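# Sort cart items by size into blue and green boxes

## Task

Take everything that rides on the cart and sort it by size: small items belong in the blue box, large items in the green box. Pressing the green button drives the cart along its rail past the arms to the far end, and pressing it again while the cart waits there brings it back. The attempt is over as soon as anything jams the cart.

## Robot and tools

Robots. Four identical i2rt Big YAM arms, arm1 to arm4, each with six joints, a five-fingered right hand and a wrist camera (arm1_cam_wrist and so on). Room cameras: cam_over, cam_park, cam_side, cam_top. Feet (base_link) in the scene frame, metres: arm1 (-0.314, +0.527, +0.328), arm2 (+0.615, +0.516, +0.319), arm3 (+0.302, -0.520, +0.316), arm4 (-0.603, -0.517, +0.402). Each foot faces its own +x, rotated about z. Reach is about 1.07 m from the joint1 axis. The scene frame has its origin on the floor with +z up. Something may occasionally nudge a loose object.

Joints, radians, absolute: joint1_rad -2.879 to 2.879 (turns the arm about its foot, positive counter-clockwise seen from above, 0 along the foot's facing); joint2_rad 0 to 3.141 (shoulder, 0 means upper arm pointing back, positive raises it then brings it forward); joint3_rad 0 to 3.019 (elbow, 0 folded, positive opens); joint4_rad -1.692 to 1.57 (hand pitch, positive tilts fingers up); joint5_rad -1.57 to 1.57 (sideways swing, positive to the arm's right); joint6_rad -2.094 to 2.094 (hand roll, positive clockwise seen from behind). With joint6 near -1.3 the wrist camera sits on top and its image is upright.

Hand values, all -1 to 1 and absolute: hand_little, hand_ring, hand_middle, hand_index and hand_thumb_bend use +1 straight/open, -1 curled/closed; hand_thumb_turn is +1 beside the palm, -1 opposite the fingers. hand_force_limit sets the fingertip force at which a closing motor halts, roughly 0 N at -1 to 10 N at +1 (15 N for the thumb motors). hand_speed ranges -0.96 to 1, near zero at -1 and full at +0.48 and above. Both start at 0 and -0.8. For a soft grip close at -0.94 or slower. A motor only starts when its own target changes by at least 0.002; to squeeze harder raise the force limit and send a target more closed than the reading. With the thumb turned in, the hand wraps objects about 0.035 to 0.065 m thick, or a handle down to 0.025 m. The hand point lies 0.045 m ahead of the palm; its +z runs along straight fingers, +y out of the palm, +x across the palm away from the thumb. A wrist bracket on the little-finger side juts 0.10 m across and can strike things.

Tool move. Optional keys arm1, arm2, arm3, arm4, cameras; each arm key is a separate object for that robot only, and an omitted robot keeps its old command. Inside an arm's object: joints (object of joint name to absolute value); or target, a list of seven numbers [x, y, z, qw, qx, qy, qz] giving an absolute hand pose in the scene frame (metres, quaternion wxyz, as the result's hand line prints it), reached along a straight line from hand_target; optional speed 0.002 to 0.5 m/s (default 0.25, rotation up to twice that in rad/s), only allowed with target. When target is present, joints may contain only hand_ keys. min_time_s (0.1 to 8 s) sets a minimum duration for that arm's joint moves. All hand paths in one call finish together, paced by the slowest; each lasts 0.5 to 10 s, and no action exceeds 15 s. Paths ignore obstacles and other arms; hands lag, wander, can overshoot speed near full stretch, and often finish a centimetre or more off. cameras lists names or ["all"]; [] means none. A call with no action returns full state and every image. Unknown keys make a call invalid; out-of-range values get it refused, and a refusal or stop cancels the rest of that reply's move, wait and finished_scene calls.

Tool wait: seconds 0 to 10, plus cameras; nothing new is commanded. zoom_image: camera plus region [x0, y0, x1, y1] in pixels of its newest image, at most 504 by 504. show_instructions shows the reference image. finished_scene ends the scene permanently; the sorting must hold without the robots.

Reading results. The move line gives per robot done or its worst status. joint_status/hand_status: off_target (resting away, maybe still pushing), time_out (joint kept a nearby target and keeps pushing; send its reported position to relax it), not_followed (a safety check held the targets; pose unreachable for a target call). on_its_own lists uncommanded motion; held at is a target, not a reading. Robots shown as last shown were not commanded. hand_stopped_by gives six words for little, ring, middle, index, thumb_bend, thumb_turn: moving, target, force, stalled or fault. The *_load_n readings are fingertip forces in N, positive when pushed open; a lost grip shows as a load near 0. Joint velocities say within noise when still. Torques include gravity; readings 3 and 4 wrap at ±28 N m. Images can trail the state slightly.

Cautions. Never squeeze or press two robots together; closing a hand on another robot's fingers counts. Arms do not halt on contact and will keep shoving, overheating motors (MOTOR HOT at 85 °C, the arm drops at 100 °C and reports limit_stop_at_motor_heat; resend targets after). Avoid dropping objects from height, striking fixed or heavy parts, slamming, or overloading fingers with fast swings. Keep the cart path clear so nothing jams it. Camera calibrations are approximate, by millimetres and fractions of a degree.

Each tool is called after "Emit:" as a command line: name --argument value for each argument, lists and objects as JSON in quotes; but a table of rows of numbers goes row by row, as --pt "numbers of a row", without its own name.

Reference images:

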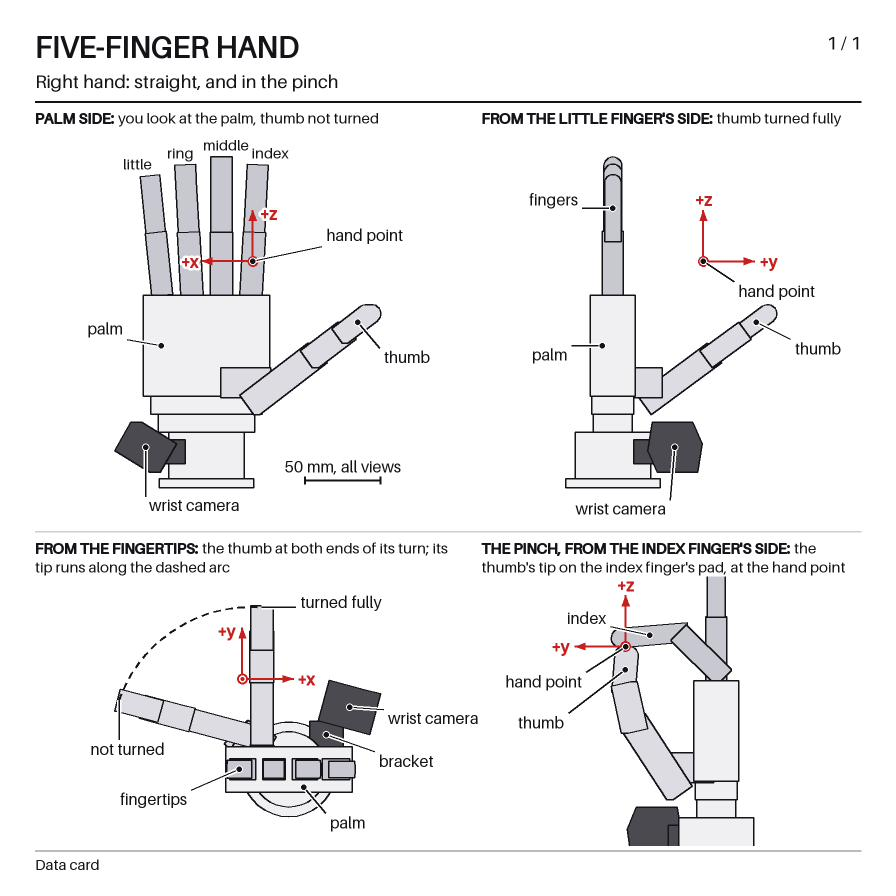

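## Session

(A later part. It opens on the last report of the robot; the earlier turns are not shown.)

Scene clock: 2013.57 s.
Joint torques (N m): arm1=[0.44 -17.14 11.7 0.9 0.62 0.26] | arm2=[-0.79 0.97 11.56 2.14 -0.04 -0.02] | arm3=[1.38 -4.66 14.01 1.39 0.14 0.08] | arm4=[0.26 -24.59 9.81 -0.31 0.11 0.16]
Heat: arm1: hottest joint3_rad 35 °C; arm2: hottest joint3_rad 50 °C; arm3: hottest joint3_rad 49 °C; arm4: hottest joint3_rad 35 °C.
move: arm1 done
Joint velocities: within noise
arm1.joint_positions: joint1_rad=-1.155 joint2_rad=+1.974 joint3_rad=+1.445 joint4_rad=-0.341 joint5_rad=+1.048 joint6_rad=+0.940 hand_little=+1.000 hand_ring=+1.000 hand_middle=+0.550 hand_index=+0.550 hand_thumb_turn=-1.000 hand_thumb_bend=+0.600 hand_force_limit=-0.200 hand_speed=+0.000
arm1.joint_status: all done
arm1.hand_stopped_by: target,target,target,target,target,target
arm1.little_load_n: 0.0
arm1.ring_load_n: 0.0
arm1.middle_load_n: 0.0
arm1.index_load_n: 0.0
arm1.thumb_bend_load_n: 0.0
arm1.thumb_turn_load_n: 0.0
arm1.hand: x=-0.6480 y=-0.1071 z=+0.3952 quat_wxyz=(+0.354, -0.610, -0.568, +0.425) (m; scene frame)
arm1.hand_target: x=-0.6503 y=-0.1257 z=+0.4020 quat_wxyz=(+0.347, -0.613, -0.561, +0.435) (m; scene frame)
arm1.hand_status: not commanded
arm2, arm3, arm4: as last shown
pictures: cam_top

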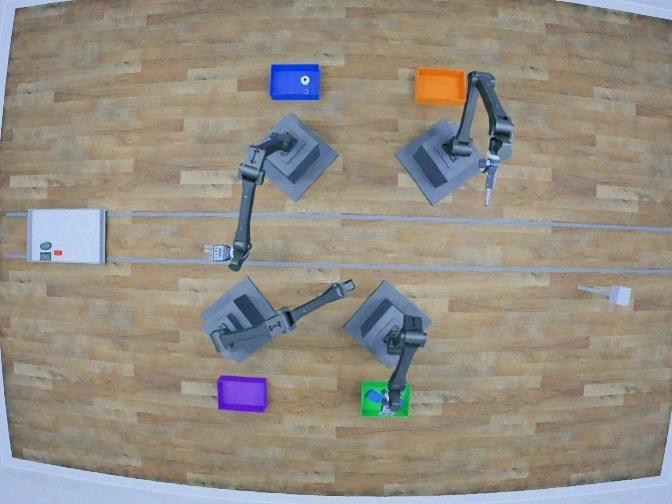

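Emit:
zoom_image --camera "cam_top" --region '[280, 78, 316, 104]'

Emit:
wait --seconds 8 --cameras '["cam_top", "cam_park"]'

Emit:
zoom_image --camera "cam_top" --region '[262, 58, 328, 106]'

Scaled by 14.000.

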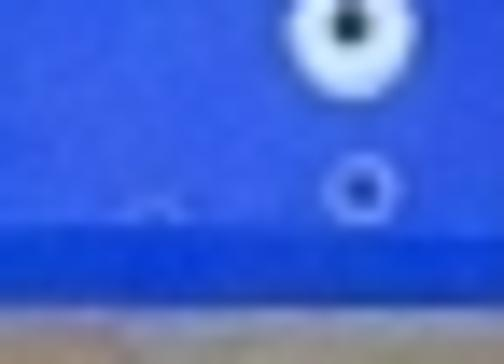

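Scene clock: 2030.67 s.
Joint torques (N m): arm1=[0.21 -16.85 11.75 0.8 0.62 0.19] | arm2=[-0.85 1.08 11.55 2.14 -0.02 -0.01] | arm3=[0.62 -4.25 14.16 1.36 0.11 0.12] | arm4=[-0.03 -24.59 9.89 -0.25 0.1 0.17]
Heat: arm1: hottest joint3_rad 39 °C; arm2: hottest joint3_rad 50 °C; arm3: hottest joint3_rad 51 °C; arm4: hottest joint2_rad 34 °C.
Joint velocities: within noise
arm1.joint_positions: joint1_rad=-1.155 joint2_rad=+1.974 joint3_rad=+1.445 joint4_rad=-0.341 joint5_rad=+1.048 joint6_rad=+0.940 hand_little=+1.000 hand_ring=+1.000 hand_middle=+0.550 hand_index=+0.550 hand_thumb_turn=-1.000 hand_thumb_bend=+0.600 hand_force_limit=-0.200 hand_speed=+0.000
arm1.joint_status: all done
arm1.hand_stopped_by: target,target,target,target,target,target
arm1.little_load_n: 0.0
arm1.ring_load_n: 0.0
arm1.middle_load_n: 0.0
arm1.index_load_n: 0.0
arm1.thumb_bend_load_n: 0.0
arm1.thumb_turn_load_n: 0.0
arm1.hand: x=-0.6480 y=-0.1071 z=+0.3952 quat_wxyz=(+0.353, -0.610, -0.568, +0.425) (m; scene frame)
arm1.hand_target: x=-0.6503 y=-0.1257 z=+0.4020 quat_wxyz=(+0.347, -0.613, -0.561, +0.435) (m; scene frame)
arm1.hand_status: not commanded
arm2.joint_positions: joint1_rad=+0.886 joint2_rad=+0.641 joint3_rad=+1.333 joint4_rad=-1.215 joint5_rad=-0.110 joint6_rad=-1.128 hand_little=+1.000 hand_ring=+1.000 hand_middle=+1.000 hand_index=+1.000 hand_thumb_turn=+1.000 hand_thumb_bend=+1.000 hand_force_limit=+0.000 hand_speed=-0.800
arm2.joint_status: not commanded
arm2.hand_stopped_by: target,target,target,target,target,target
arm2.little_load_n: 0.0
arm2.ring_load_n: 0.0
arm2.middle_load_n: 0.0
arm2.index_load_n: 0.0
arm2.thumb_bend_load_n: 0.0
arm2.thumb_turn_load_n: 0.0
arm2.hand: x=+0.5850 y=+0.2484 z=+0.7882 quat_wxyz=(+0.229, +0.474, -0.728, +0.440) (m; scene frame)
arm2.hand_target: x=+0.5849 y=+0.2487 z=+0.8041 quat_wxyz=(+0.238, +0.470, -0.719, +0.452) (m; scene frame)
arm2.hand_status: not commanded
arm3.joint_positions: joint1_rad=+2.186 joint2_rad=+0.982 joint3_rad=+0.330 joint4_rad=+0.082 joint5_rad=-0.004 joint6_rad=-0.014 hand_little=+0.800 hand_ring=+0.800 hand_middle=+0.800 hand_index=+0.800 hand_thumb_turn=-1.000 hand_thumb_bend=+1.000 hand_force_limit=+0.000 hand_speed=+0.000
arm3.joint_status: not commanded
arm3.hand_stopped_by: target,target,target,target,target,target
arm3.little_load_n: 0.0
arm3.ring_load_n: 0.0
arm3.middle_load_n: 0.0
arm3.index_load_n: 0.0
arm3.thumb_bend_load_n: 0.0
arm3.thumb_turn_load_n: 0.0
arm3.hand: x=+0.3045 y=-0.8862 z=+0.3684 quat_wxyz=(-0.014, +0.029, +0.879, -0.475) (m; scene frame)
arm3.hand_target: x=+0.3082 y=-0.9061 z=+0.3965 quat_wxyz=(-0.009, +0.029, +0.866, -0.499) (m; scene frame)
arm3.hand_status: not commanded
arm4.joint_positions: joint1_rad=-0.290 joint2_rad=+2.624 joint3_rad=+1.828 joint4_rad=-0.789 joint5_rad=-0.002 joint6_rad=-1.238 hand_little=-1.000 hand_ring=-1.000 hand_middle=-1.000 hand_index=-1.000 hand_thumb_turn=+1.000 hand_thumb_bend=+1.000 hand_force_limit=-0.100 hand_speed=+0.300
arm4.joint_status: not commanded
arm4.hand_stopped_by: target,target,target,target,target,target
arm4.little_load_n: 0.0
arm4.ring_load_n: 0.5
arm4.middle_load_n: 0.0
arm4.index_load_n: 0.0
arm4.thumb_bend_load_n: 0.0
arm4.thumb_turn_load_n: 0.0
arm4.hand: x=-0.0324 y=-0.3284 z=+0.1191 quat_wxyz=(+0.001, +0.999, +0.032, -0.007) (m; scene frame)
arm4.hand_target: x=-0.0202 y=-0.3262 z=+0.1204 quat_wxyz=(+0.000, +1.000, +0.026, +0.000) (m; scene frame)
arm4.hand_status: not commanded
wait: 8.00 s; at rest from the start
pictures: cam_park, cam_top

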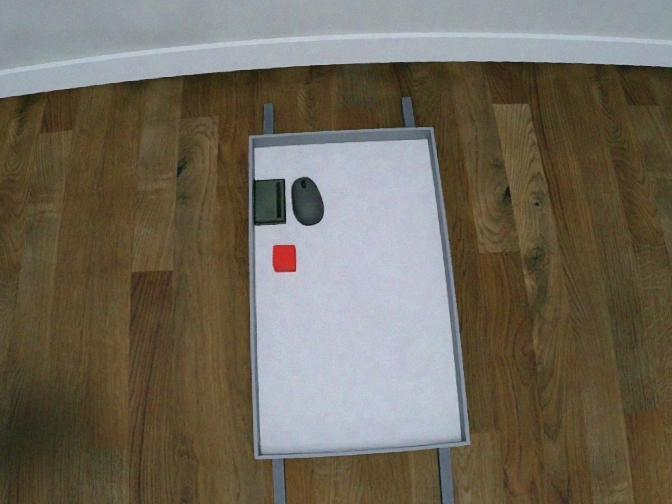

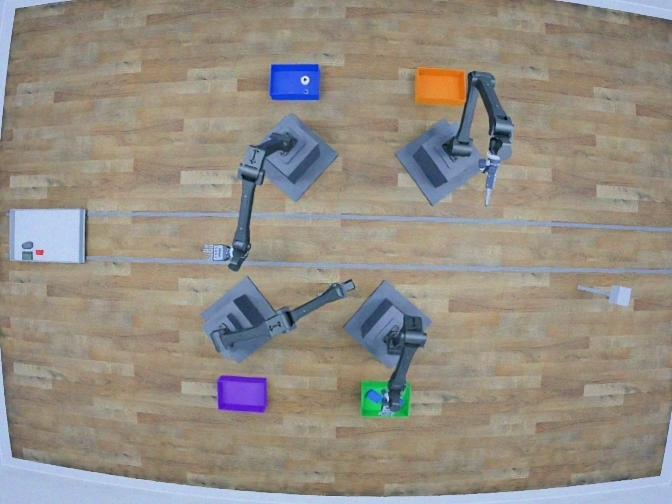

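Scaled by 7.636.

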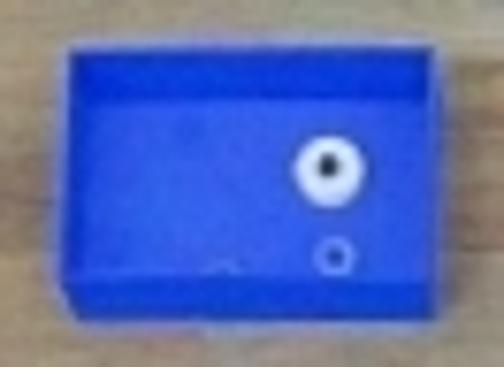

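Emit:
wait --seconds 9 --cameras '["cam_park"]'

Emit:
zoom_image --camera "cam_park" --region '[240, 110, 360, 290]'

Emit:
zoom_image --camera "cam_park" --region '[240, 110, 480, 470]'

Scene clock: 2044.67 s.
Joint torques (N m): arm1=[0.32 -16.62 11.74 0.69 0.55 0.22] | arm2=[-0.73 1.08 11.45 2.1 -0.02 0] | arm3=[0.91 -4.07 14 1.44 0.1 0.13] | arm4=[-0.03 -24.82 9.94 -0.32 0.11 0.16]
Heat: arm1: hottest joint3_rad 41 °C; arm2: hottest joint3_rad 50 °C; arm3: hottest joint3_rad 53 °C; arm4: hottest joint2_rad 36 °C.
Joint velocities: within noise
arm1.joint_positions: joint1_rad=-1.155 joint2_rad=+1.974 joint3_rad=+1.445 joint4_rad=-0.341 joint5_rad=+1.048 joint6_rad=+0.940 hand_little=+1.000 hand_ring=+1.000 hand_middle=+0.550 hand_index=+0.550 hand_thumb_turn=-1.000 hand_thumb_bend=+0.600 hand_force_limit=-0.200 hand_speed=+0.000
arm1.joint_status: all done
arm1.hand_stopped_by: target,target,target,target,target,target
arm1.little_load_n: 0.0
arm1.ring_load_n: 0.0
arm1.middle_load_n: 0.0
arm1.index_load_n: 0.0
arm1.thumb_bend_load_n: 0.0
arm1.thumb_turn_load_n: 0.0
arm1.hand: x=-0.6480 y=-0.1071 z=+0.3952 quat_wxyz=(+0.353, -0.610, -0.568, +0.425) (m; scene frame)
arm1.hand_target: x=-0.6503 y=-0.1257 z=+0.4020 quat_wxyz=(+0.347, -0.613, -0.561, +0.435) (m; scene frame)
arm1.hand_status: not commanded
arm2.joint_positions: joint1_rad=+0.886 joint2_rad=+0.641 joint3_rad=+1.333 joint4_rad=-1.215 joint5_rad=-0.110 joint6_rad=-1.128 hand_little=+1.000 hand_ring=+1.000 hand_middle=+1.000 hand_index=+1.000 hand_thumb_turn=+1.000 hand_thumb_bend=+1.000 hand_force_limit=+0.000 hand_speed=-0.800
arm2.joint_status: not commanded
arm2.hand_stopped_by: target,target,target,target,target,target
arm2.little_load_n: 0.0
arm2.ring_load_n: 0.0
arm2.middle_load_n: 0.0
arm2.index_load_n: 0.0
arm2.thumb_bend_load_n: 0.0
arm2.thumb_turn_load_n: 0.0
arm2.hand: x=+0.5850 y=+0.2484 z=+0.7882 quat_wxyz=(+0.229, +0.474, -0.728, +0.440) (m; scene frame)
arm2.hand_target: x=+0.5849 y=+0.2487 z=+0.8041 quat_wxyz=(+0.238, +0.470, -0.719, +0.452) (m; scene frame)
arm2.hand_status: not commanded
arm3.joint_positions: joint1_rad=+2.186 joint2_rad=+0.982 joint3_rad=+0.330 joint4_rad=+0.082 joint5_rad=-0.004 joint6_rad=-0.014 hand_little=+0.800 hand_ring=+0.800 hand_middle=+0.800 hand_index=+0.800 hand_thumb_turn=-1.000 hand_thumb_bend=+1.000 hand_force_limit=+0.000 hand_speed=+0.000
arm3.joint_status: not commanded
arm3.hand_stopped_by: target,target,target,target,target,target
arm3.little_load_n: 0.0
arm3.ring_load_n: 0.0
arm3.middle_load_n: 0.0
arm3.index_load_n: 0.0
arm3.thumb_bend_load_n: 0.0
arm3.thumb_turn_load_n: 0.0
arm3.hand: x=+0.3045 y=-0.8862 z=+0.3684 quat_wxyz=(-0.014, +0.029, +0.879, -0.475) (m; scene frame)
arm3.hand_target: x=+0.3082 y=-0.9061 z=+0.3965 quat_wxyz=(-0.009, +0.029, +0.866, -0.499) (m; scene frame)
arm3.hand_status: not commanded
arm4.joint_positions: joint1_rad=-0.290 joint2_rad=+2.624 joint3_rad=+1.828 joint4_rad=-0.789 joint5_rad=-0.002 joint6_rad=-1.238 hand_little=-1.000 hand_ring=-1.000 hand_middle=-1.000 hand_index=-1.000 hand_thumb_turn=+1.000 hand_thumb_bend=+1.000 hand_force_limit=-0.100 hand_speed=+0.300
arm4.joint_status: not commanded
arm4.hand_stopped_by: target,target,target,target,target,target
arm4.little_load_n: 0.0
arm4.ring_load_n: 0.0
arm4.middle_load_n: 0.0
arm4.index_load_n: 0.0
arm4.thumb_bend_load_n: 0.0
arm4.thumb_turn_load_n: 0.0
arm4.hand: x=-0.0324 y=-0.3284 z=+0.1191 quat_wxyz=(+0.001, +0.999, +0.032, -0.007) (m; scene frame)
arm4.hand_target: x=-0.0202 y=-0.3262 z=+0.1204 quat_wxyz=(+0.000, +1.000, +0.026, +0.000) (m; scene frame)
arm4.hand_status: not commanded
wait: 9.00 s; at rest from the start
pictures: cam_park

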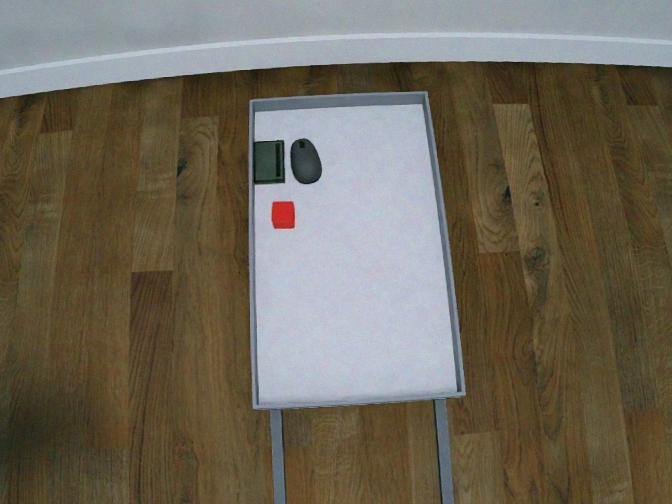

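Scaled by 2.800.

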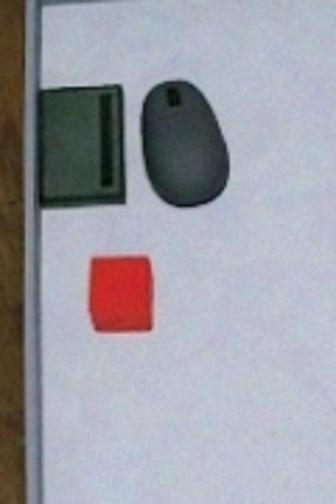

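Scaled by 1.400.

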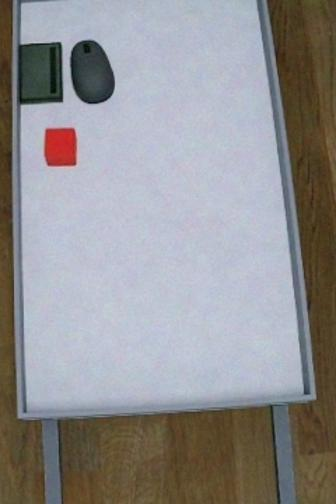

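Emit:
move --arm4 '{"target": [-0.02, -0.326, 0.06, 0, 1, 0.026, 0], "speed": 0.08}'

Emit:
move --arm4 '{"target": [-0.1, -0.38, 0.3, 0, 1, 0.026, 0], "speed": 0.3}'

Emit:
wait --seconds 2 --cameras '["cam_park"]'

Scene clock: 2050.40 s.
Joint torques (N m): arm1=[0.56 -16.56 11.85 0.85 0.63 0.23] | arm2=[-0.73 0.91 11.48 2.11 -0.02 -0.01] | arm3=[1.26 -3.9 14.04 1.32 0.1 0.12] | arm4=[-0.15 -22.53 9.51 0.73 -0.02 0.11]
Heat: arm1: hottest joint3_rad 41 °C; arm2: hottest joint3_rad 50 °C; arm3: hottest joint3_rad 53 °C; arm4: hottest joint2_rad 36 °C.
move: arm4 off_target
Joint velocities: within noise
arm1, arm2, arm3: as last shown
arm1.little_load_n: -0.5
arm4.joint_positions: joint1_rad=-0.290 joint2_rad=+2.722 joint3_rad=+1.910 joint4_rad=-0.767 joint5_rad=+0.002 joint6_rad=-1.233 hand_little=-1.000 hand_ring=-1.000 hand_middle=-1.000 hand_index=-1.000 hand_thumb_turn=+1.000 hand_thumb_bend=+1.000 hand_force_limit=-0.100 hand_speed=+0.300
arm4.joint_status: not commanded
arm4.hand_stopped_by: target,target,target,target,target,target
arm4.little_load_n: -1.0
arm4.ring_load_n: 0.0
arm4.middle_load_n: 0.0
arm4.index_load_n: 0.0
arm4.thumb_bend_load_n: 0.0
arm4.thumb_turn_load_n: 0.0
arm4.hand: x=-0.0257 y=-0.3261 z=+0.0782 quat_wxyz=(+0.002, +1.000, +0.030, -0.005) (m; scene frame)
arm4.hand_target: x=-0.0206 y=-0.3263 z=+0.0607 quat_wxyz=(+0.000, +1.000, +0.026, +0.000) (m; scene frame)
arm4.hand_status: off_target (0.019 m and 0.7 deg from the pose sent, 0.060 m and 1.1 deg at the start)
pictures: none

Scene clock: 2052.17 s.
Joint torques (N m): arm1=[0.44 -16.62 11.66 0.66 0.57 0.19] | arm2=[-0.85 1.03 11.4 2.07 0 -0.01] | arm3=[1.67 -4.54 13.93 1.35 0.17 0.08] | arm4=[-0.32 -22.65 6.3 -0.2 -0.03 -0.03]
Heat: arm1: hottest joint3_rad 41 °C; arm2: hottest joint3_rad 50 °C; arm3: hottest joint3_rad 53 °C; arm4: hottest joint2_rad 36 °C.
move: arm4 done
Joint velocities: within noise
arm1, arm2, arm3: as last shown
arm2.index_load_n: -0.5
arm4.joint_positions: joint1_rad=-0.320 joint2_rad=+2.132 joint3_rad=+1.412 joint4_rad=-0.846 joint5_rad=+0.002 joint6_rad=-1.254 hand_little=-1.000 hand_ring=-1.000 hand_middle=-1.000 hand_index=-1.000 hand_thumb_turn=+1.000 hand_thumb_bend=+1.000 hand_force_limit=-0.100 hand_speed=+0.300
arm4.joint_status: not commanded
arm4.hand_stopped_by: target,target,target,target,target,target
arm4.little_load_n: 0.0
arm4.ring_load_n: 0.0
arm4.middle_load_n: 0.0
arm4.index_load_n: 0.0
arm4.thumb_bend_load_n: 0.0
arm4.thumb_turn_load_n: 0.0
arm4.hand: x=-0.0996 y=-0.3750 z=+0.2951 quat_wxyz=(+0.000, +1.000, +0.026, +0.001) (m; scene frame)
arm4.hand_target: x=-0.1000 y=-0.3800 z=+0.2999 quat_wxyz=(+0.000, +1.000, +0.026, +0.000) (m; scene frame)
arm4.hand_status: done (0.007 m and 0.1 deg from the pose sent, 0.240 m and 0.8 deg at the start)
pictures: none

Scene clock: 2054.17 s.
Joint torques (N m): arm1=[-0.62 -16.91 11.77 0.66 0.59 0.17] | arm2=[-0.56 0.97 11.41 2.15 0 -0.02] | arm3=[0.73 -3.14 14.05 1.28 0.14 0.1] | arm4=[-0.5 -22.83 6.45 -0.24 -0.02 -0.03]
Heat: arm1: hottest joint3_rad 42 °C; arm2: hottest joint3_rad 50 °C; arm3: hottest joint3_rad 54 °C; arm4: hottest joint2_rad 36 °C.
Joint velocities: within noise
arm1.joint_positions: joint1_rad=-1.155 joint2_rad=+1.974 joint3_rad=+1.445 joint4_rad=-0.341 joint5_rad=+1.048 joint6_rad=+0.940 hand_little=+1.000 hand_ring=+1.000 hand_middle=+0.550 hand_index=+0.550 hand_thumb_turn=-1.000 hand_thumb_bend=+0.600 hand_force_limit=-0.200 hand_speed=+0.000
arm1.joint_status: not commanded
arm1.hand_stopped_by: target,target,target,target,target,target
arm1.little_load_n: 0.0
arm1.ring_load_n: -0.5
arm1.middle_load_n: 0.0
arm1.index_load_n: 0.0
arm1.thumb_bend_load_n: 0.0
arm1.thumb_turn_load_n: 0.0
arm1.hand: x=-0.6480 y=-0.1071 z=+0.3952 quat_wxyz=(+0.353, -0.610, -0.568, +0.425) (m; scene frame)
arm1.hand_target: x=-0.6503 y=-0.1257 z=+0.4020 quat_wxyz=(+0.347, -0.613, -0.561, +0.435) (m; scene frame)
arm1.hand_status: not commanded
arm2.joint_positions: joint1_rad=+0.886 joint2_rad=+0.641 joint3_rad=+1.333 joint4_rad=-1.215 joint5_rad=-0.110 joint6_rad=-1.128 hand_little=+1.000 hand_ring=+1.000 hand_middle=+1.000 hand_index=+1.000 hand_thumb_turn=+1.000 hand_thumb_bend=+1.000 hand_force_limit=+0.000 hand_speed=-0.800
arm2.joint_status: not commanded
arm2.hand_stopped_by: target,target,target,target,target,target
arm2.little_load_n: 0.0
arm2.ring_load_n: 0.5
arm2.middle_load_n: 0.0
arm2.index_load_n: 0.0
arm2.thumb_bend_load_n: 0.0
arm2.thumb_turn_load_n: 0.0
arm2.hand: x=+0.5850 y=+0.2484 z=+0.7882 quat_wxyz=(+0.229, +0.474, -0.728, +0.440) (m; scene frame)
arm2.hand_target: x=+0.5849 y=+0.2487 z=+0.8041 quat_wxyz=(+0.238, +0.470, -0.719, +0.452) (m; scene frame)
arm2.hand_status: not commanded
arm3.joint_positions: joint1_rad=+2.186 joint2_rad=+0.982 joint3_rad=+0.330 joint4_rad=+0.082 joint5_rad=-0.004 joint6_rad=-0.014 hand_little=+0.800 hand_ring=+0.800 hand_middle=+0.800 hand_index=+0.800 hand_thumb_turn=-1.000 hand_thumb_bend=+1.000 hand_force_limit=+0.000 hand_speed=+0.000
arm3.joint_status: not commanded
arm3.hand_stopped_by: target,target,target,target,target,target
arm3.little_load_n: -0.5
arm3.ring_load_n: 0.0
arm3.middle_load_n: 0.0
arm3.index_load_n: 0.0
arm3.thumb_bend_load_n: 0.0
arm3.thumb_turn_load_n: 0.0
arm3.hand: x=+0.3045 y=-0.8862 z=+0.3684 quat_wxyz=(-0.014, +0.029, +0.879, -0.475) (m; scene frame)
arm3.hand_target: x=+0.3082 y=-0.9061 z=+0.3965 quat_wxyz=(-0.009, +0.029, +0.866, -0.499) (m; scene frame)
arm3.hand_status: not commanded
arm4.joint_positions: joint1_rad=-0.320 joint2_rad=+2.132 joint3_rad=+1.412 joint4_rad=-0.846 joint5_rad=+0.002 joint6_rad=-1.254 hand_little=-1.000 hand_ring=-1.000 hand_middle=-1.000 hand_index=-1.000 hand_thumb_turn=+1.000 hand_thumb_bend=+1.000 hand_force_limit=-0.100 hand_speed=+0.300
arm4.joint_status: not commanded
arm4.hand_stopped_by: target,target,target,target,target,target
arm4.little_load_n: 0.0
arm4.ring_load_n: 0.0
arm4.middle_load_n: 0.0
arm4.index_load_n: 0.0
arm4.thumb_bend_load_n: 0.0
arm4.thumb_turn_load_n: 0.0
arm4.hand: x=-0.0996 y=-0.3750 z=+0.2951 quat_wxyz=(+0.000, +1.000, +0.026, +0.001) (m; scene frame)
arm4.hand_target: x=-0.1000 y=-0.3800 z=+0.2999 quat_wxyz=(+0.000, +1.000, +0.026, +0.000) (m; scene frame)
arm4.hand_status: done (0.007 m and 0.1 deg from the pose sent, 0.240 m and 0.8 deg at the start)
wait: 2.00 s; at rest by 0.27 s
pictures: cam_park

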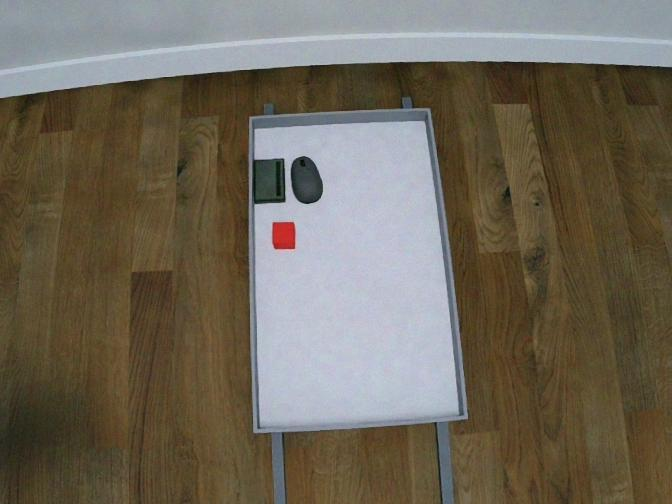

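Emit:
move --arm1 '{"joints": {"joint1_rad": -2.2}, "min_time_s": 2}' --arm3 '{"joints": {"joint1_rad": -0.43, "joint2_rad": 1.6, "joint3_rad": 0.7, "joint4_rad": 0.38, "joint5_rad": 0, "joint6_rad": 0}, "min_time_s": 4}'

Emit:
move --arm4 '{"joints": {"joint1_rad": 1.41, "joint2_rad": 1.75, "joint3_rad": 0.865, "joint4_rad": 0.15, "joint5_rad": -1.057, "joint6_rad": -1.013, "hand_speed": 0, "hand_little": 1, "hand_ring": 1, "hand_middle": 0.8, "hand_index": 0.8, "hand_thumb_turn": -1, "hand_thumb_bend": 1}, "min_time_s": 5}' --arm3 '{"target": [0.15, -0.1, 0.25, 0.47884, -0.86386, -0.13682, 0.07584], "speed": 0.2}'

Emit:
move --arm4 '{"target": [-0.95, -0.136, 0.2, 0.30431, -0.61034, -0.65451, 0.32633], "speed": 0.25}' --arm3 '{"target": [0.15, -0.07, 0.12, 0.47884, -0.86386, -0.13682, 0.07584], "speed": 0.12}' --cameras '["cam_top"]'

Scene clock: 2126.87 s.
Joint torques (N m): arm1=[-0.26 -16.67 11.32 0.85 0.58 0.2] | arm2=[-0.56 0.62 11.47 2.11 0 0] | arm3=[0.03 -9.88 8.38 1.87 0.02 -0.07] | arm4=[-0.21 -22.71 6.39 -0.27 -0.02 -0.04]
Heat: arm1: hottest joint3_rad 45 °C; arm2: hottest joint3_rad 51 °C; arm3: hottest joint3_rad 56 °C; arm4: hottest joint2_rad 35 °C.
move: arm1 done; arm3 time_out
Joint velocities: within noise
arm1.joint_positions: joint1_rad=-2.204 joint2_rad=+1.974 joint3_rad=+1.452 joint4_rad=-0.341 joint5_rad=+1.049 joint6_rad=+0.940 hand_little=+1.000 hand_ring=+1.000 hand_middle=+0.550 hand_index=+0.550 hand_thumb_turn=-1.000 hand_thumb_bend=+0.600 hand_force_limit=-0.200 hand_speed=+0.000
arm1.joint_status: all done
arm1.hand_stopped_by: target,target,target,target,target,target
arm1.little_load_n: 0.0
arm1.ring_load_n: 0.0
arm1.middle_load_n: 0.0
arm1.index_load_n: 0.0
arm1.thumb_bend_load_n: 0.0
arm1.thumb_turn_load_n: 0.0
arm1.hand: x=-1.0320 y=+0.4985 z=+0.4043 quat_wxyz=(+0.525, -0.808, -0.183, +0.196) (m; scene frame)
arm1.hand_target: x=-1.0468 y=+0.4923 z=+0.4080 quat_wxyz=(+0.524, -0.808, -0.177, +0.205) (m; scene frame)
arm1.hand_status: not commanded
arm2: as last shown
arm2.ring_load_n: 0.0
arm3.joint_positions: joint1_rad=+0.484 joint2_rad=+1.368 joint3_rad=+0.550 joint4_rad=+0.261 joint5_rad=-0.001 joint6_rad=-0.013 hand_little=+0.800 hand_ring=+0.800 hand_middle=+0.800 hand_index=+0.800 hand_thumb_turn=-1.000 hand_thumb_bend=+1.000 hand_force_limit=+0.000 hand_speed=+0.000
arm3.joint_status: joint1_rad time_out (moved -1.702 of -2.616); joint2_rad time_out (moved +0.386 of +0.618); joint3_rad time_out (moved +0.220 of +0.370); joint4_rad time_out (moved +0.179 of +0.298); the others done
arm3.hand_stopped_by: target,target,target,target,target,target
arm3.little_load_n: 0.0
arm3.ring_load_n: 0.0
arm3.middle_load_n: 0.0
arm3.index_load_n: 0.0
arm3.thumb_bend_load_n: 0.0
arm3.thumb_turn_load_n: 0.0
arm3.on_its_own: joint1_rad is held at +0.483, not at your -0.430, since a time_out; joint2_rad is held at +1.368, not at your +1.600, since a time_out; joint3_rad is held at +0.550, not at your +0.700, since a time_out; joint4_rad is held at +0.261, not at your +0.380, since a time_out
arm3.hand: x=-0.1637 y=-0.4538 z=+0.3534 quat_wxyz=(-0.378, +0.675, +0.560, -0.297) (m; scene frame)
arm3.hand_target: x=-0.1637 y=-0.4538 z=+0.3534 quat_wxyz=(-0.378, +0.675, +0.560, -0.297) (m; scene frame)
arm3.hand_status: not commanded
arm4.joint_positions: joint1_rad=-0.320 joint2_rad=+2.132 joint3_rad=+1.412 joint4_rad=-0.846 joint5_rad=+0.002 joint6_rad=-1.254 hand_little=-1.000 hand_ring=-1.000 hand_middle=-1.000 hand_index=-1.000 hand_thumb_turn=+1.000 hand_thumb_bend=+1.000 hand_force_limit=-0.100 hand_speed=+0.300
arm4.joint_status: not commanded
arm4.hand_stopped_by: target,target,target,target,target,target
arm4.little_load_n: 0.0
arm4.ring_load_n: 0.0
arm4.middle_load_n: 0.0
arm4.index_load_n: 0.0
arm4.thumb_bend_load_n: 0.0
arm4.thumb_turn_load_n: 0.0
arm4.hand: x=-0.0996 y=-0.3750 z=+0.2951 quat_wxyz=(+0.000, +1.000, +0.026, +0.001) (m; scene frame)
arm4.hand_target: x=-0.1000 y=-0.3800 z=+0.2999 quat_wxyz=(+0.000, +1.000, +0.026, +0.000) (m; scene frame)
arm4.hand_status: not commanded
pictures: none
joint command not followed: on one or more control steps a check withheld the commanded joint targets of the arm3 arm, and it was not sent them on those steps.
cause: the commanded joint targets, or the way to them, would bring a part of the robot too close to another arm (this arm's hand and a part of the arm4 arm, 54 mm apart when this arm was first held).

not run: a stop came earlier in this reply.

not run: a stop came earlier in this reply.

Emit:
move --arm4 '{"joints": {"joint1_rad": 1.41, "joint2_rad": 1.75, "joint3_rad": 0.865, "joint4_rad": 0.15, "joint5_rad": -1.057, "joint6_rad": -1.013, "hand_speed": 0, "hand_little": 1, "hand_ring": 1, "hand_middle": 0.8, "hand_index": 0.8, "hand_thumb_turn": -1, "hand_thumb_bend": 1}, "min_time_s": 5}'

Emit:
move --arm4 '{"target": [-0.95, -0.136, 0.2, 0.30431, -0.61034, -0.65451, 0.32633], "speed": 0.2}' --arm3 '{"joints": {"joint1_rad": -0.43, "joint2_rad": 1.6, "joint3_rad": 0.7, "joint4_rad": 0.38, "joint5_rad": 0, "joint6_rad": 0}, "min_time_s": 3}' --cameras '["cam_top", "arm4_cam_wrist"]'

Scene clock: 2139.43 s.
Joint torques (N m): arm1=[-0.26 -16.44 11.29 0.65 0.6 0.17] | arm2=[-0.67 0.97 11.45 2.13 -0.02 -0.02] | arm3=[-0.44 -8.41 8.53 1.69 0.02 0.01] | arm4=[0.62 -18.02 6.11 1.65 -0.58 0.13]
Heat: arm1: hottest joint3_rad 44 °C; arm2: hottest joint3_rad 51 °C; arm3: hottest joint3_rad 54 °C; arm4: hottest joint2_rad 35 °C.
move: arm4 done
Joint velocities: within noise
arm1, arm2, arm3: as last shown
arm2.middle_load_n: 0.5
arm2.index_load_n: 0.5
arm3.middle_load_n: -0.5
arm3.on_its_own: joint1_rad is held at +0.483, not at your -0.430, since a time_out; joint2_rad is held at +1.368, not at your +1.600, since a time_out; joint3_rad is held at +0.550, not at your +0.700, since a time_out; joint4_rad is held at +0.261, not at your +0.380, since a time_out
arm4.joint_positions: joint1_rad=+1.408 joint2_rad=+1.775 joint3_rad=+0.871 joint4_rad=+0.133 joint5_rad=-1.054 joint6_rad=-1.022 hand_little=+1.000 hand_ring=+1.000 hand_middle=+0.800 hand_index=+0.800 hand_thumb_turn=-1.000 hand_thumb_bend=+1.000 hand_force_limit=-0.100 hand_speed=+0.000
arm4.joint_status: all done
arm4.hand_stopped_by: target,target,target,target,target,target
arm4.little_load_n: 0.0
arm4.ring_load_n: 0.0
arm4.middle_load_n: 0.0
arm4.index_load_n: 0.0
arm4.thumb_bend_load_n: 0.0
arm4.thumb_turn_load_n: 0.0
arm4.hand: x=-0.9867 y=-0.1560 z=+0.4084 quat_wxyz=(-0.441, +0.432, +0.696, -0.367) (m; scene frame)
arm4.hand_target: x=-0.9891 y=-0.1553 z=+0.4207 quat_wxyz=(-0.452, +0.424, +0.696, -0.363) (m; scene frame)
arm4.hand_status: not commanded
pictures: none

Scene clock: 2142.87 s.
Joint torques (N m): arm1=[0.09 -16.79 11.19 0.76 0.56 0.18] | arm2=[-0.79 0.67 11.47 2.03 0 -0.05] | arm3=[-1.9 -9.93 11.69 2.48 0.05 0.11] | arm4=[-0.26 -18.08 6.43 0.91 -0.43 0.15]
Heat: arm1: hottest joint3_rad 44 °C; arm2: hottest joint3_rad 51 °C; arm3: hottest joint3_rad 54 °C; arm4: hottest joint2_rad 35 °C.
move: arm3 done; arm4 off_target
Joint velocities: within noise
arm1, arm2: as last shown
arm2.middle_load_n: 0.0
arm2.index_load_n: 0.0
arm3.joint_positions: joint1_rad=-0.421 joint2_rad=+1.576 joint3_rad=+0.660 joint4_rad=+0.365 joint5_rad=-0.001 joint6_rad=-0.013 hand_little=+0.800 hand_ring=+0.800 hand_middle=+0.800 hand_index=+0.800 hand_thumb_turn=-1.000 hand_thumb_bend=+1.000 hand_force_limit=+0.000 hand_speed=+0.000
arm3.joint_status: all done
arm3.hand_stopped_by: target,target,target,target,target,target
arm3.little_load_n: 0.0
arm3.ring_load_n: 0.0
arm3.middle_load_n: 0.0
arm3.index_load_n: 0.0
arm3.thumb_bend_load_n: 0.0
arm3.thumb_turn_load_n: 0.0
arm3.hand: x=+0.0436 y=-0.0663 z=+0.3300 quat_wxyz=(-0.478, +0.847, +0.209, -0.102) (m; scene frame)
arm3.hand_target: x=+0.0381 y=-0.0464 z=+0.3388 quat_wxyz=(-0.491, +0.842, +0.198, -0.106) (m; scene frame)
arm3.hand_status: not commanded
arm4.joint_positions: joint1_rad=+1.394 joint2_rad=+2.228 joint3_rad=+0.999 joint4_rad=+0.146 joint5_rad=-0.812 joint6_rad=-0.926 hand_little=+1.000 hand_ring=+1.000 hand_middle=+0.800 hand_index=+0.800 hand_thumb_turn=-1.000 hand_thumb_bend=+1.000 hand_force_limit=-0.100 hand_speed=+0.000
arm4.joint_status: not commanded
arm4.hand_stopped_by: target,target,target,target,target,target
arm4.little_load_n: 0.0
arm4.ring_load_n: 0.0
arm4.middle_load_n: 0.0
arm4.index_load_n: 0.0
arm4.thumb_bend_load_n: 0.0
arm4.thumb_turn_load_n: 0.0
arm4.hand: x=-0.9471 y=-0.1503 z=+0.2002 quat_wxyz=(-0.296, +0.608, +0.659, -0.330) (m; scene frame)
arm4.hand_target: x=-0.9498 y=-0.1363 z=+0.2003 quat_wxyz=(-0.304, +0.610, +0.655, -0.326) (m; scene frame)
arm4.hand_status: off_target (0.015 m and 1.1 deg from the pose sent, 0.212 m and 26.6 deg at the start)
pictures: arm4_cam_wrist, cam_top
camera_calibration:
arm4_cam_wrist: T_world_to_cam=[[0.599088, 0.278096, -0.750837, 0.7573], [0.568212, -0.808348, 0.153976, 0.387247], [-0.564117, -0.51888, -0.642289, -0.375332], [0, 0, 0, 1]] pos_world=[-0.885459, -0.0923243, 0.26791]

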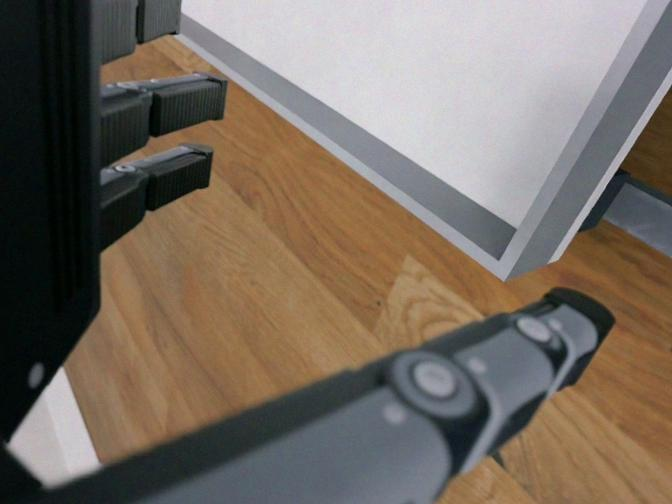

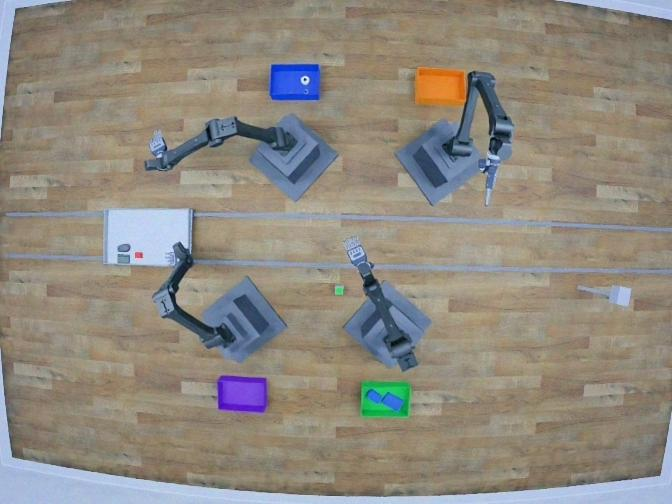

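Emit:
zoom_image --camera "cam_top" --region '[96, 200, 204, 272]'

Emit:
wait --seconds 0.1 --cameras '["arm4_cam_wrist", "cam_top"]'

Scaled by 4.667.

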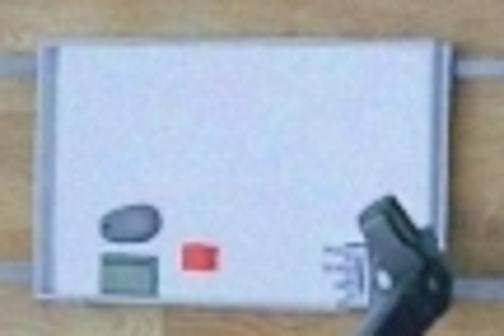

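Scene clock: 2153.03 s.
Joint torques (N m): arm1=[-0.79 -16.67 11.1 0.8 0.56 0.21] | arm2=[-0.79 0.79 11.47 2.13 -0.01 -0.01] | arm3=[-1.2 -10.29 11.45 2.45 0.01 0.07] | arm4=[-0.56 -18.02 6.34 0.85 -0.43 0.14]
Heat: arm1: hottest joint3_rad 44 °C; arm2: hottest joint3_rad 51 °C; arm3: hottest joint3_rad 52 °C; arm4: hottest joint2_rad 35 °C.
Joint velocities: within noise
arm1.joint_positions: joint1_rad=-2.204 joint2_rad=+1.974 joint3_rad=+1.452 joint4_rad=-0.341 joint5_rad=+1.049 joint6_rad=+0.940 hand_little=+1.000 hand_ring=+1.000 hand_middle=+0.550 hand_index=+0.550 hand_thumb_turn=-1.000 hand_thumb_bend=+0.600 hand_force_limit=-0.200 hand_speed=+0.000
arm1.joint_status: not commanded
arm1.hand_stopped_by: target,target,target,target,target,target
arm1.little_load_n: 0.0
arm1.ring_load_n: 0.0
arm1.middle_load_n: 0.0
arm1.index_load_n: 0.0
arm1.thumb_bend_load_n: 0.0
arm1.thumb_turn_load_n: 0.0
arm1.hand: x=-1.0320 y=+0.4985 z=+0.4043 quat_wxyz=(+0.525, -0.808, -0.183, +0.196) (m; scene frame)
arm1.hand_target: x=-1.0468 y=+0.4923 z=+0.4080 quat_wxyz=(+0.524, -0.808, -0.177, +0.205) (m; scene frame)
arm1.hand_status: not commanded
arm2.joint_positions: joint1_rad=+0.886 joint2_rad=+0.641 joint3_rad=+1.333 joint4_rad=-1.215 joint5_rad=-0.110 joint6_rad=-1.128 hand_little=+1.000 hand_ring=+1.000 hand_middle=+1.000 hand_index=+1.000 hand_thumb_turn=+1.000 hand_thumb_bend=+1.000 hand_force_limit=+0.000 hand_speed=-0.800
arm2.joint_status: not commanded
arm2.hand_stopped_by: target,target,target,target,target,target
arm2.little_load_n: 0.0
arm2.ring_load_n: 0.0
arm2.middle_load_n: 0.0
arm2.index_load_n: 0.0
arm2.thumb_bend_load_n: 0.0
arm2.thumb_turn_load_n: 0.0
arm2.hand: x=+0.5850 y=+0.2484 z=+0.7882 quat_wxyz=(+0.229, +0.474, -0.728, +0.440) (m; scene frame)
arm2.hand_target: x=+0.5849 y=+0.2487 z=+0.8041 quat_wxyz=(+0.238, +0.470, -0.719, +0.452) (m; scene frame)
arm2.hand_status: not commanded
arm3.joint_positions: joint1_rad=-0.421 joint2_rad=+1.576 joint3_rad=+0.660 joint4_rad=+0.365 joint5_rad=-0.001 joint6_rad=-0.013 hand_little=+0.800 hand_ring=+0.800 hand_middle=+0.800 hand_index=+0.800 hand_thumb_turn=-1.000 hand_thumb_bend=+1.000 hand_force_limit=+0.000 hand_speed=+0.000
arm3.joint_status: all done
arm3.hand_stopped_by: target,target,target,target,target,target
arm3.little_load_n: 0.0
arm3.ring_load_n: 0.0
arm3.middle_load_n: 0.0
arm3.index_load_n: 0.0
arm3.thumb_bend_load_n: 0.0
arm3.thumb_turn_load_n: 0.0
arm3.hand: x=+0.0436 y=-0.0663 z=+0.3300 quat_wxyz=(-0.478, +0.847, +0.209, -0.102) (m; scene frame)
arm3.hand_target: x=+0.0381 y=-0.0464 z=+0.3388 quat_wxyz=(-0.491, +0.842, +0.198, -0.106) (m; scene frame)
arm3.hand_status: not commanded
arm4.joint_positions: joint1_rad=+1.394 joint2_rad=+2.228 joint3_rad=+0.999 joint4_rad=+0.146 joint5_rad=-0.812 joint6_rad=-0.926 hand_little=+1.000 hand_ring=+1.000 hand_middle=+0.800 hand_index=+0.800 hand_thumb_turn=-1.000 hand_thumb_bend=+1.000 hand_force_limit=-0.100 hand_speed=+0.000
arm4.joint_status: not commanded
arm4.hand_stopped_by: target,target,target,target,target,target
arm4.little_load_n: 0.0
arm4.ring_load_n: 0.0
arm4.middle_load_n: 0.0
arm4.index_load_n: 0.0
arm4.thumb_bend_load_n: 0.0
arm4.thumb_turn_load_n: 0.0
arm4.hand: x=-0.9471 y=-0.1503 z=+0.2002 quat_wxyz=(-0.296, +0.608, +0.659, -0.330) (m; scene frame)
arm4.hand_target: x=-0.9498 y=-0.1363 z=+0.2003 quat_wxyz=(-0.304, +0.610, +0.655, -0.326) (m; scene frame)
arm4.hand_status: off_target (0.015 m and 1.1 deg from the pose sent, 0.212 m and 26.6 deg at the start)
wait: 0.10 s; at rest from the start
pictures: arm4_cam_wrist, cam_top
camera_calibration:
arm4_cam_wrist: T_world_to_cam=[[0.599088, 0.278096, -0.750837, 0.7573], [0.568212, -0.808348, 0.153976, 0.387247], [-0.564117, -0.51888, -0.642289, -0.375332], [0, 0, 0, 1]] pos_world=[-0.885459, -0.0923243, 0.26791]

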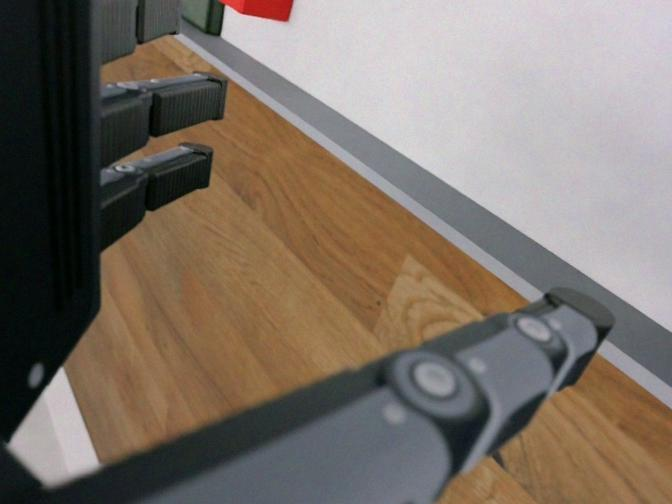

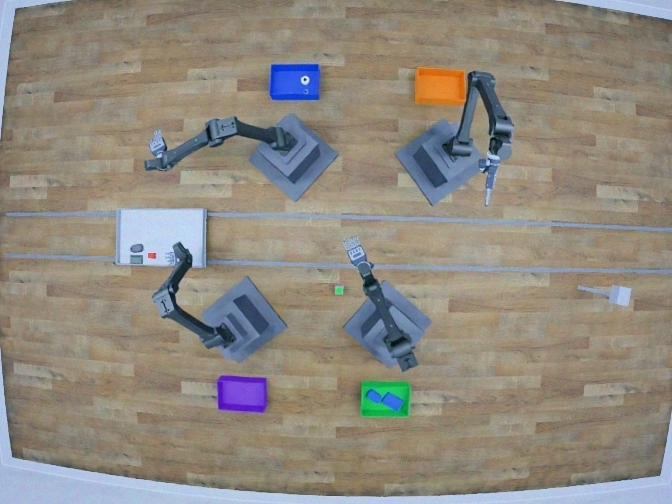

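Emit:
move --arm4 '{"target": [-1.06, -0.124, 0.19, 0.31551, -0.63281, -0.63281, 0.31551], "speed": 0.2}' --cameras '["arm4_cam_wrist"]'

Scene clock: 2185.53 s.
Joint torques (N m): arm1=[-0.67 -16.62 11.19 0.87 0.57 0.27] | arm2=[-0.26 0.56 11.55 2.06 -0.01 -0.01] | arm3=[-0.62 -9.7 11.59 2.39 0.04 0.11] | arm4=[0.56 -19.72 7.86 1.7 -0.29 0.15]
Heat: arm1: hottest joint3_rad 44 °C; arm2: hottest joint3_rad 51 °C; arm3: hottest joint3_rad 50 °C; arm4: hottest joint2_rad 34 °C.
move: arm4 off_target
Joint velocities: within noise
arm1, arm2, arm3: as last shown
arm2.middle_load_n: -0.5
arm4.joint_positions: joint1_rad=+1.556 joint2_rad=+2.317 joint3_rad=+1.170 joint4_rad=+0.235 joint5_rad=-0.675 joint6_rad=-0.656 hand_little=+1.000 hand_ring=+1.000 hand_middle=+0.800 hand_index=+0.800 hand_thumb_turn=-1.000 hand_thumb_bend=+1.000 hand_force_limit=-0.100 hand_speed=+0.000
arm4.joint_status: not commanded
arm4.hand_stopped_by: target,target,target,target,target,target
arm4.little_load_n: 0.0
arm4.ring_load_n: 0.0
arm4.middle_load_n: 0.0
arm4.index_load_n: 0.0
arm4.thumb_bend_load_n: 0.0
arm4.thumb_turn_load_n: 0.0
arm4.hand: x=-1.0495 y=-0.1369 z=+0.1913 quat_wxyz=(-0.303, +0.636, +0.635, -0.317) (m; scene frame)
arm4.hand_target: x=-1.0596 y=-0.1244 z=+0.1906 quat_wxyz=(-0.316, +0.633, +0.633, -0.316) (m; scene frame)
arm4.hand_status: off_target (0.017 m and 1.5 deg from the pose sent, 0.116 m and 4.9 deg at the start)
pictures: arm4_cam_wrist
camera_calibration:
arm4_cam_wrist: T_world_to_cam=[[0.628101, 0.224667, -0.744993, 0.830225], [0.501511, -0.848916, 0.166815, 0.379539], [-0.594959, -0.478399, -0.645878, -0.458], [0, 0, 0, 1]] pos_world=[-0.984299, -0.083434, 0.259386]

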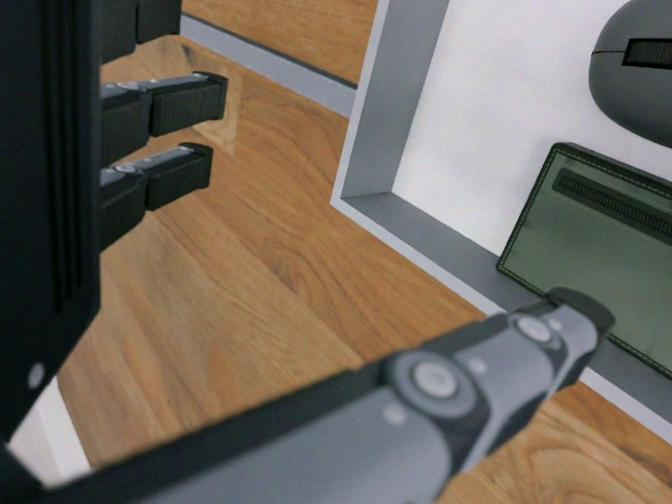

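Emit:
move --arm4 '{"joints": {"joint1_rad": 2.1, "joint2_rad": 1.75, "joint3_rad": 0.865, "joint4_rad": 0.15, "joint5_rad": -1.057, "joint6_rad": -1.013}, "min_time_s": 2}' --arm1 '{"joints": {"joint1_rad": -1.15, "joint2_rad": 2.15, "joint3_rad": 1.4, "joint4_rad": -0.18, "joint5_rad": 1.05, "joint6_rad": 0.95}, "min_time_s": 2.5}' --cameras '["arm1_cam_wrist", "cam_top"]'

Scene clock: 2211.90 s.
Joint torques (N m): arm1=[-0.79 -17.2 5.79 1.58 0.61 0.19] | arm2=[-0.79 0.73 11.41 2.24 -0.02 -0.02] | arm3=[-1.32 -9.58 11.38 2.32 0.06 0.14] | arm4=[0.62 -17.85 6.17 0.75 -0.56 -0.06]
Heat: arm1: hottest joint3_rad 44 °C; arm2: hottest joint3_rad 51 °C; arm3: hottest joint3_rad 49 °C; arm4: hottest joint2_rad 33 °C.
move: arm1 done; arm4 done
Joint velocities: within noise
arm1.joint_positions: joint1_rad=-1.144 joint2_rad=+2.123 joint3_rad=+1.412 joint4_rad=-0.195 joint5_rad=+1.049 joint6_rad=+0.940 hand_little=+1.000 hand_ring=+1.000 hand_middle=+0.550 hand_index=+0.550 hand_thumb_turn=-1.000 hand_thumb_bend=+0.600 hand_force_limit=-0.200 hand_speed=+0.000
arm1.joint_status: all done
arm1.hand_stopped_by: target,target,target,target,target,target
arm1.little_load_n: 0.0
arm1.ring_load_n: 0.0
arm1.middle_load_n: 0.0
arm1.index_load_n: 0.0
arm1.thumb_bend_load_n: 0.0
arm1.thumb_turn_load_n: 0.0
arm1.hand: x=-0.6405 y=-0.1077 z=+0.2989 quat_wxyz=(+0.359, -0.603, -0.580, +0.414) (m; scene frame)
arm1.hand_target: x=-0.6421 y=-0.0994 z=+0.2779 quat_wxyz=(+0.364, -0.604, -0.581, +0.406) (m; scene frame)
arm1.hand_status: not commanded
arm2, arm3: as last shown
arm2.middle_load_n: 0.0
arm4.joint_positions: joint1_rad=+2.097 joint2_rad=+1.770 joint3_rad=+0.871 joint4_rad=+0.159 joint5_rad=-1.054 joint6_rad=-1.004 hand_little=+1.000 hand_ring=+1.000 hand_middle=+0.800 hand_index=+0.800 hand_thumb_turn=-1.000 hand_thumb_bend=+1.000 hand_force_limit=-0.100 hand_speed=+0.000
arm4.joint_status: all done
arm4.hand_stopped_by: target,target,target,target,target,target
arm4.little_load_n: 0.0
arm4.ring_load_n: 0.0
arm4.middle_load_n: 0.0
arm4.index_load_n: 0.0
arm4.thumb_bend_load_n: 0.0
arm4.thumb_turn_load_n: 0.0
arm4.hand: x=-1.1329 y=-0.4815 z=+0.4139 quat_wxyz=(-0.299, +0.170, +0.798, -0.494) (m; scene frame)
arm4.hand_target: x=-1.1312 y=-0.4841 z=+0.4207 quat_wxyz=(-0.302, +0.163, +0.799, -0.494) (m; scene frame)
arm4.hand_status: not commanded
pictures: arm1_cam_wrist, cam_top
camera_calibration:
arm1_cam_wrist: T_world_to_cam=[[0.378249, 0.16167, -0.911477, 0.537459], [0.572613, -0.814516, 0.0931536, 0.248542], [-0.727353, -0.557159, -0.400664, -0.283839], [0, 0, 0, 1]] pos_world=[-0.552063, -0.0425925, 0.353005]

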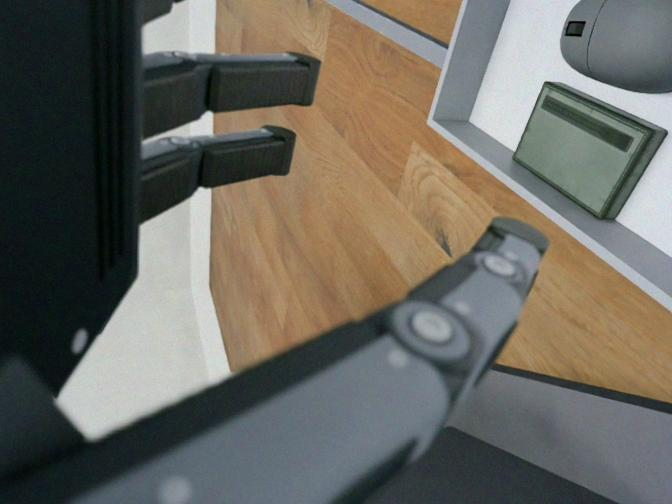

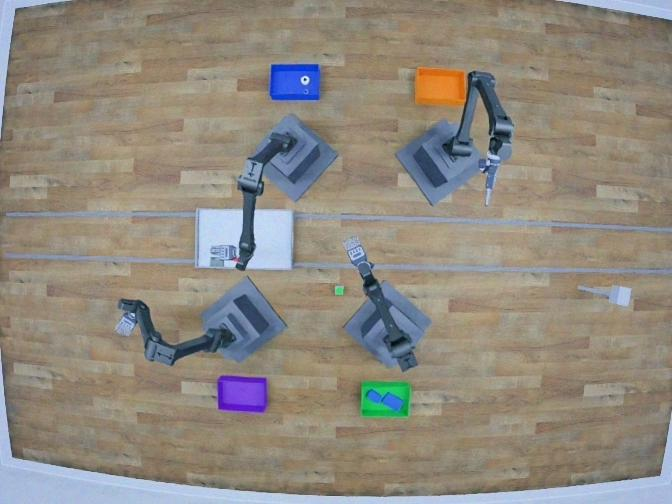

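Emit:
move --arm1 '{"target": [-0.505, -0.106, 0.17, 0.38, -0.5964, -0.5964, 0.38], "speed": 0.25}' --cameras '["arm1_cam_wrist"]'

Scene clock: 2223.53 s.
Joint torques (N m): arm1=[-1.03 -17.73 8.16 0.1 0.83 0.22] | arm2=[-0.79 0.97 11.47 2.1 0.02 -0.02] | arm3=[-0.15 -9.88 11.38 2.51 0.02 0.09] | arm4=[0.73 -17.67 6.13 0.73 -0.56 -0.06]
Heat: arm1: hottest joint3_rad 42 °C; arm2: hottest joint3_rad 51 °C; arm3: hottest joint3_rad 49 °C; arm4: hottest joint2_rad 33 °C.
move: arm1 off_target
Joint velocities: within noise
arm1.joint_positions: joint1_rad=-0.922 joint2_rad=+2.341 joint3_rad=+1.474 joint4_rad=-0.551 joint5_rad=+1.133 joint6_rad=+1.402 hand_little=+1.000 hand_ring=+1.000 hand_middle=+0.550 hand_index=+0.550 hand_thumb_turn=-1.000 hand_thumb_bend=+0.600 hand_force_limit=-0.200 hand_speed=+0.000
arm1.joint_status: not commanded
arm1.hand_stopped_by: target,target,target,target,target,target
arm1.little_load_n: 0.0
arm1.ring_load_n: 0.0
arm1.middle_load_n: 0.0
arm1.index_load_n: 0.0
arm1.thumb_bend_load_n: 0.0
arm1.thumb_turn_load_n: 0.0
arm1.hand: x=-0.5008 y=-0.0952 z=+0.1731 quat_wxyz=(+0.381, -0.591, -0.603, +0.377) (m; scene frame)
arm1.hand_target: x=-0.5050 y=-0.1055 z=+0.1702 quat_wxyz=(+0.380, -0.596, -0.597, +0.380) (m; scene frame)
arm1.hand_status: off_target (0.012 m and 1.0 deg from the pose sent, 0.187 m and 5.0 deg at the start)
arm2, arm3, arm4: as last shown
arm4.middle_load_n: -0.5
pictures: arm1_cam_wrist
camera_calibration:
arm1_cam_wrist: T_world_to_cam=[[0.402478, 0.247838, -0.881242, 0.38298], [0.567867, -0.822644, 0.0279968, 0.1986], [-0.71801, -0.511697, -0.471835, -0.204332], [0, 0, 0, 1]] pos_world=[-0.413631, -0.0360962, 0.235527]

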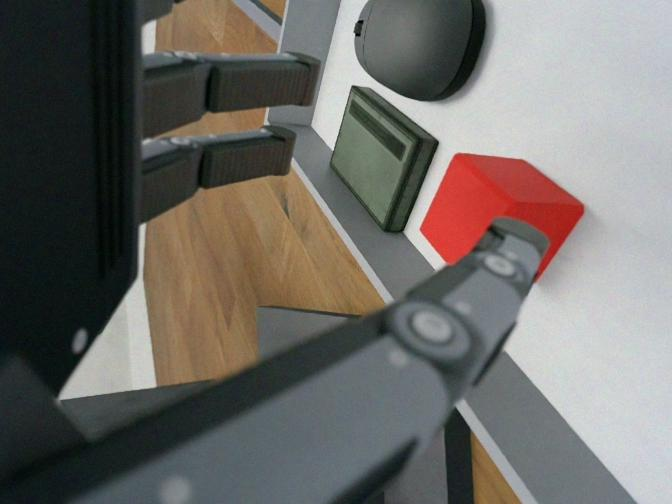

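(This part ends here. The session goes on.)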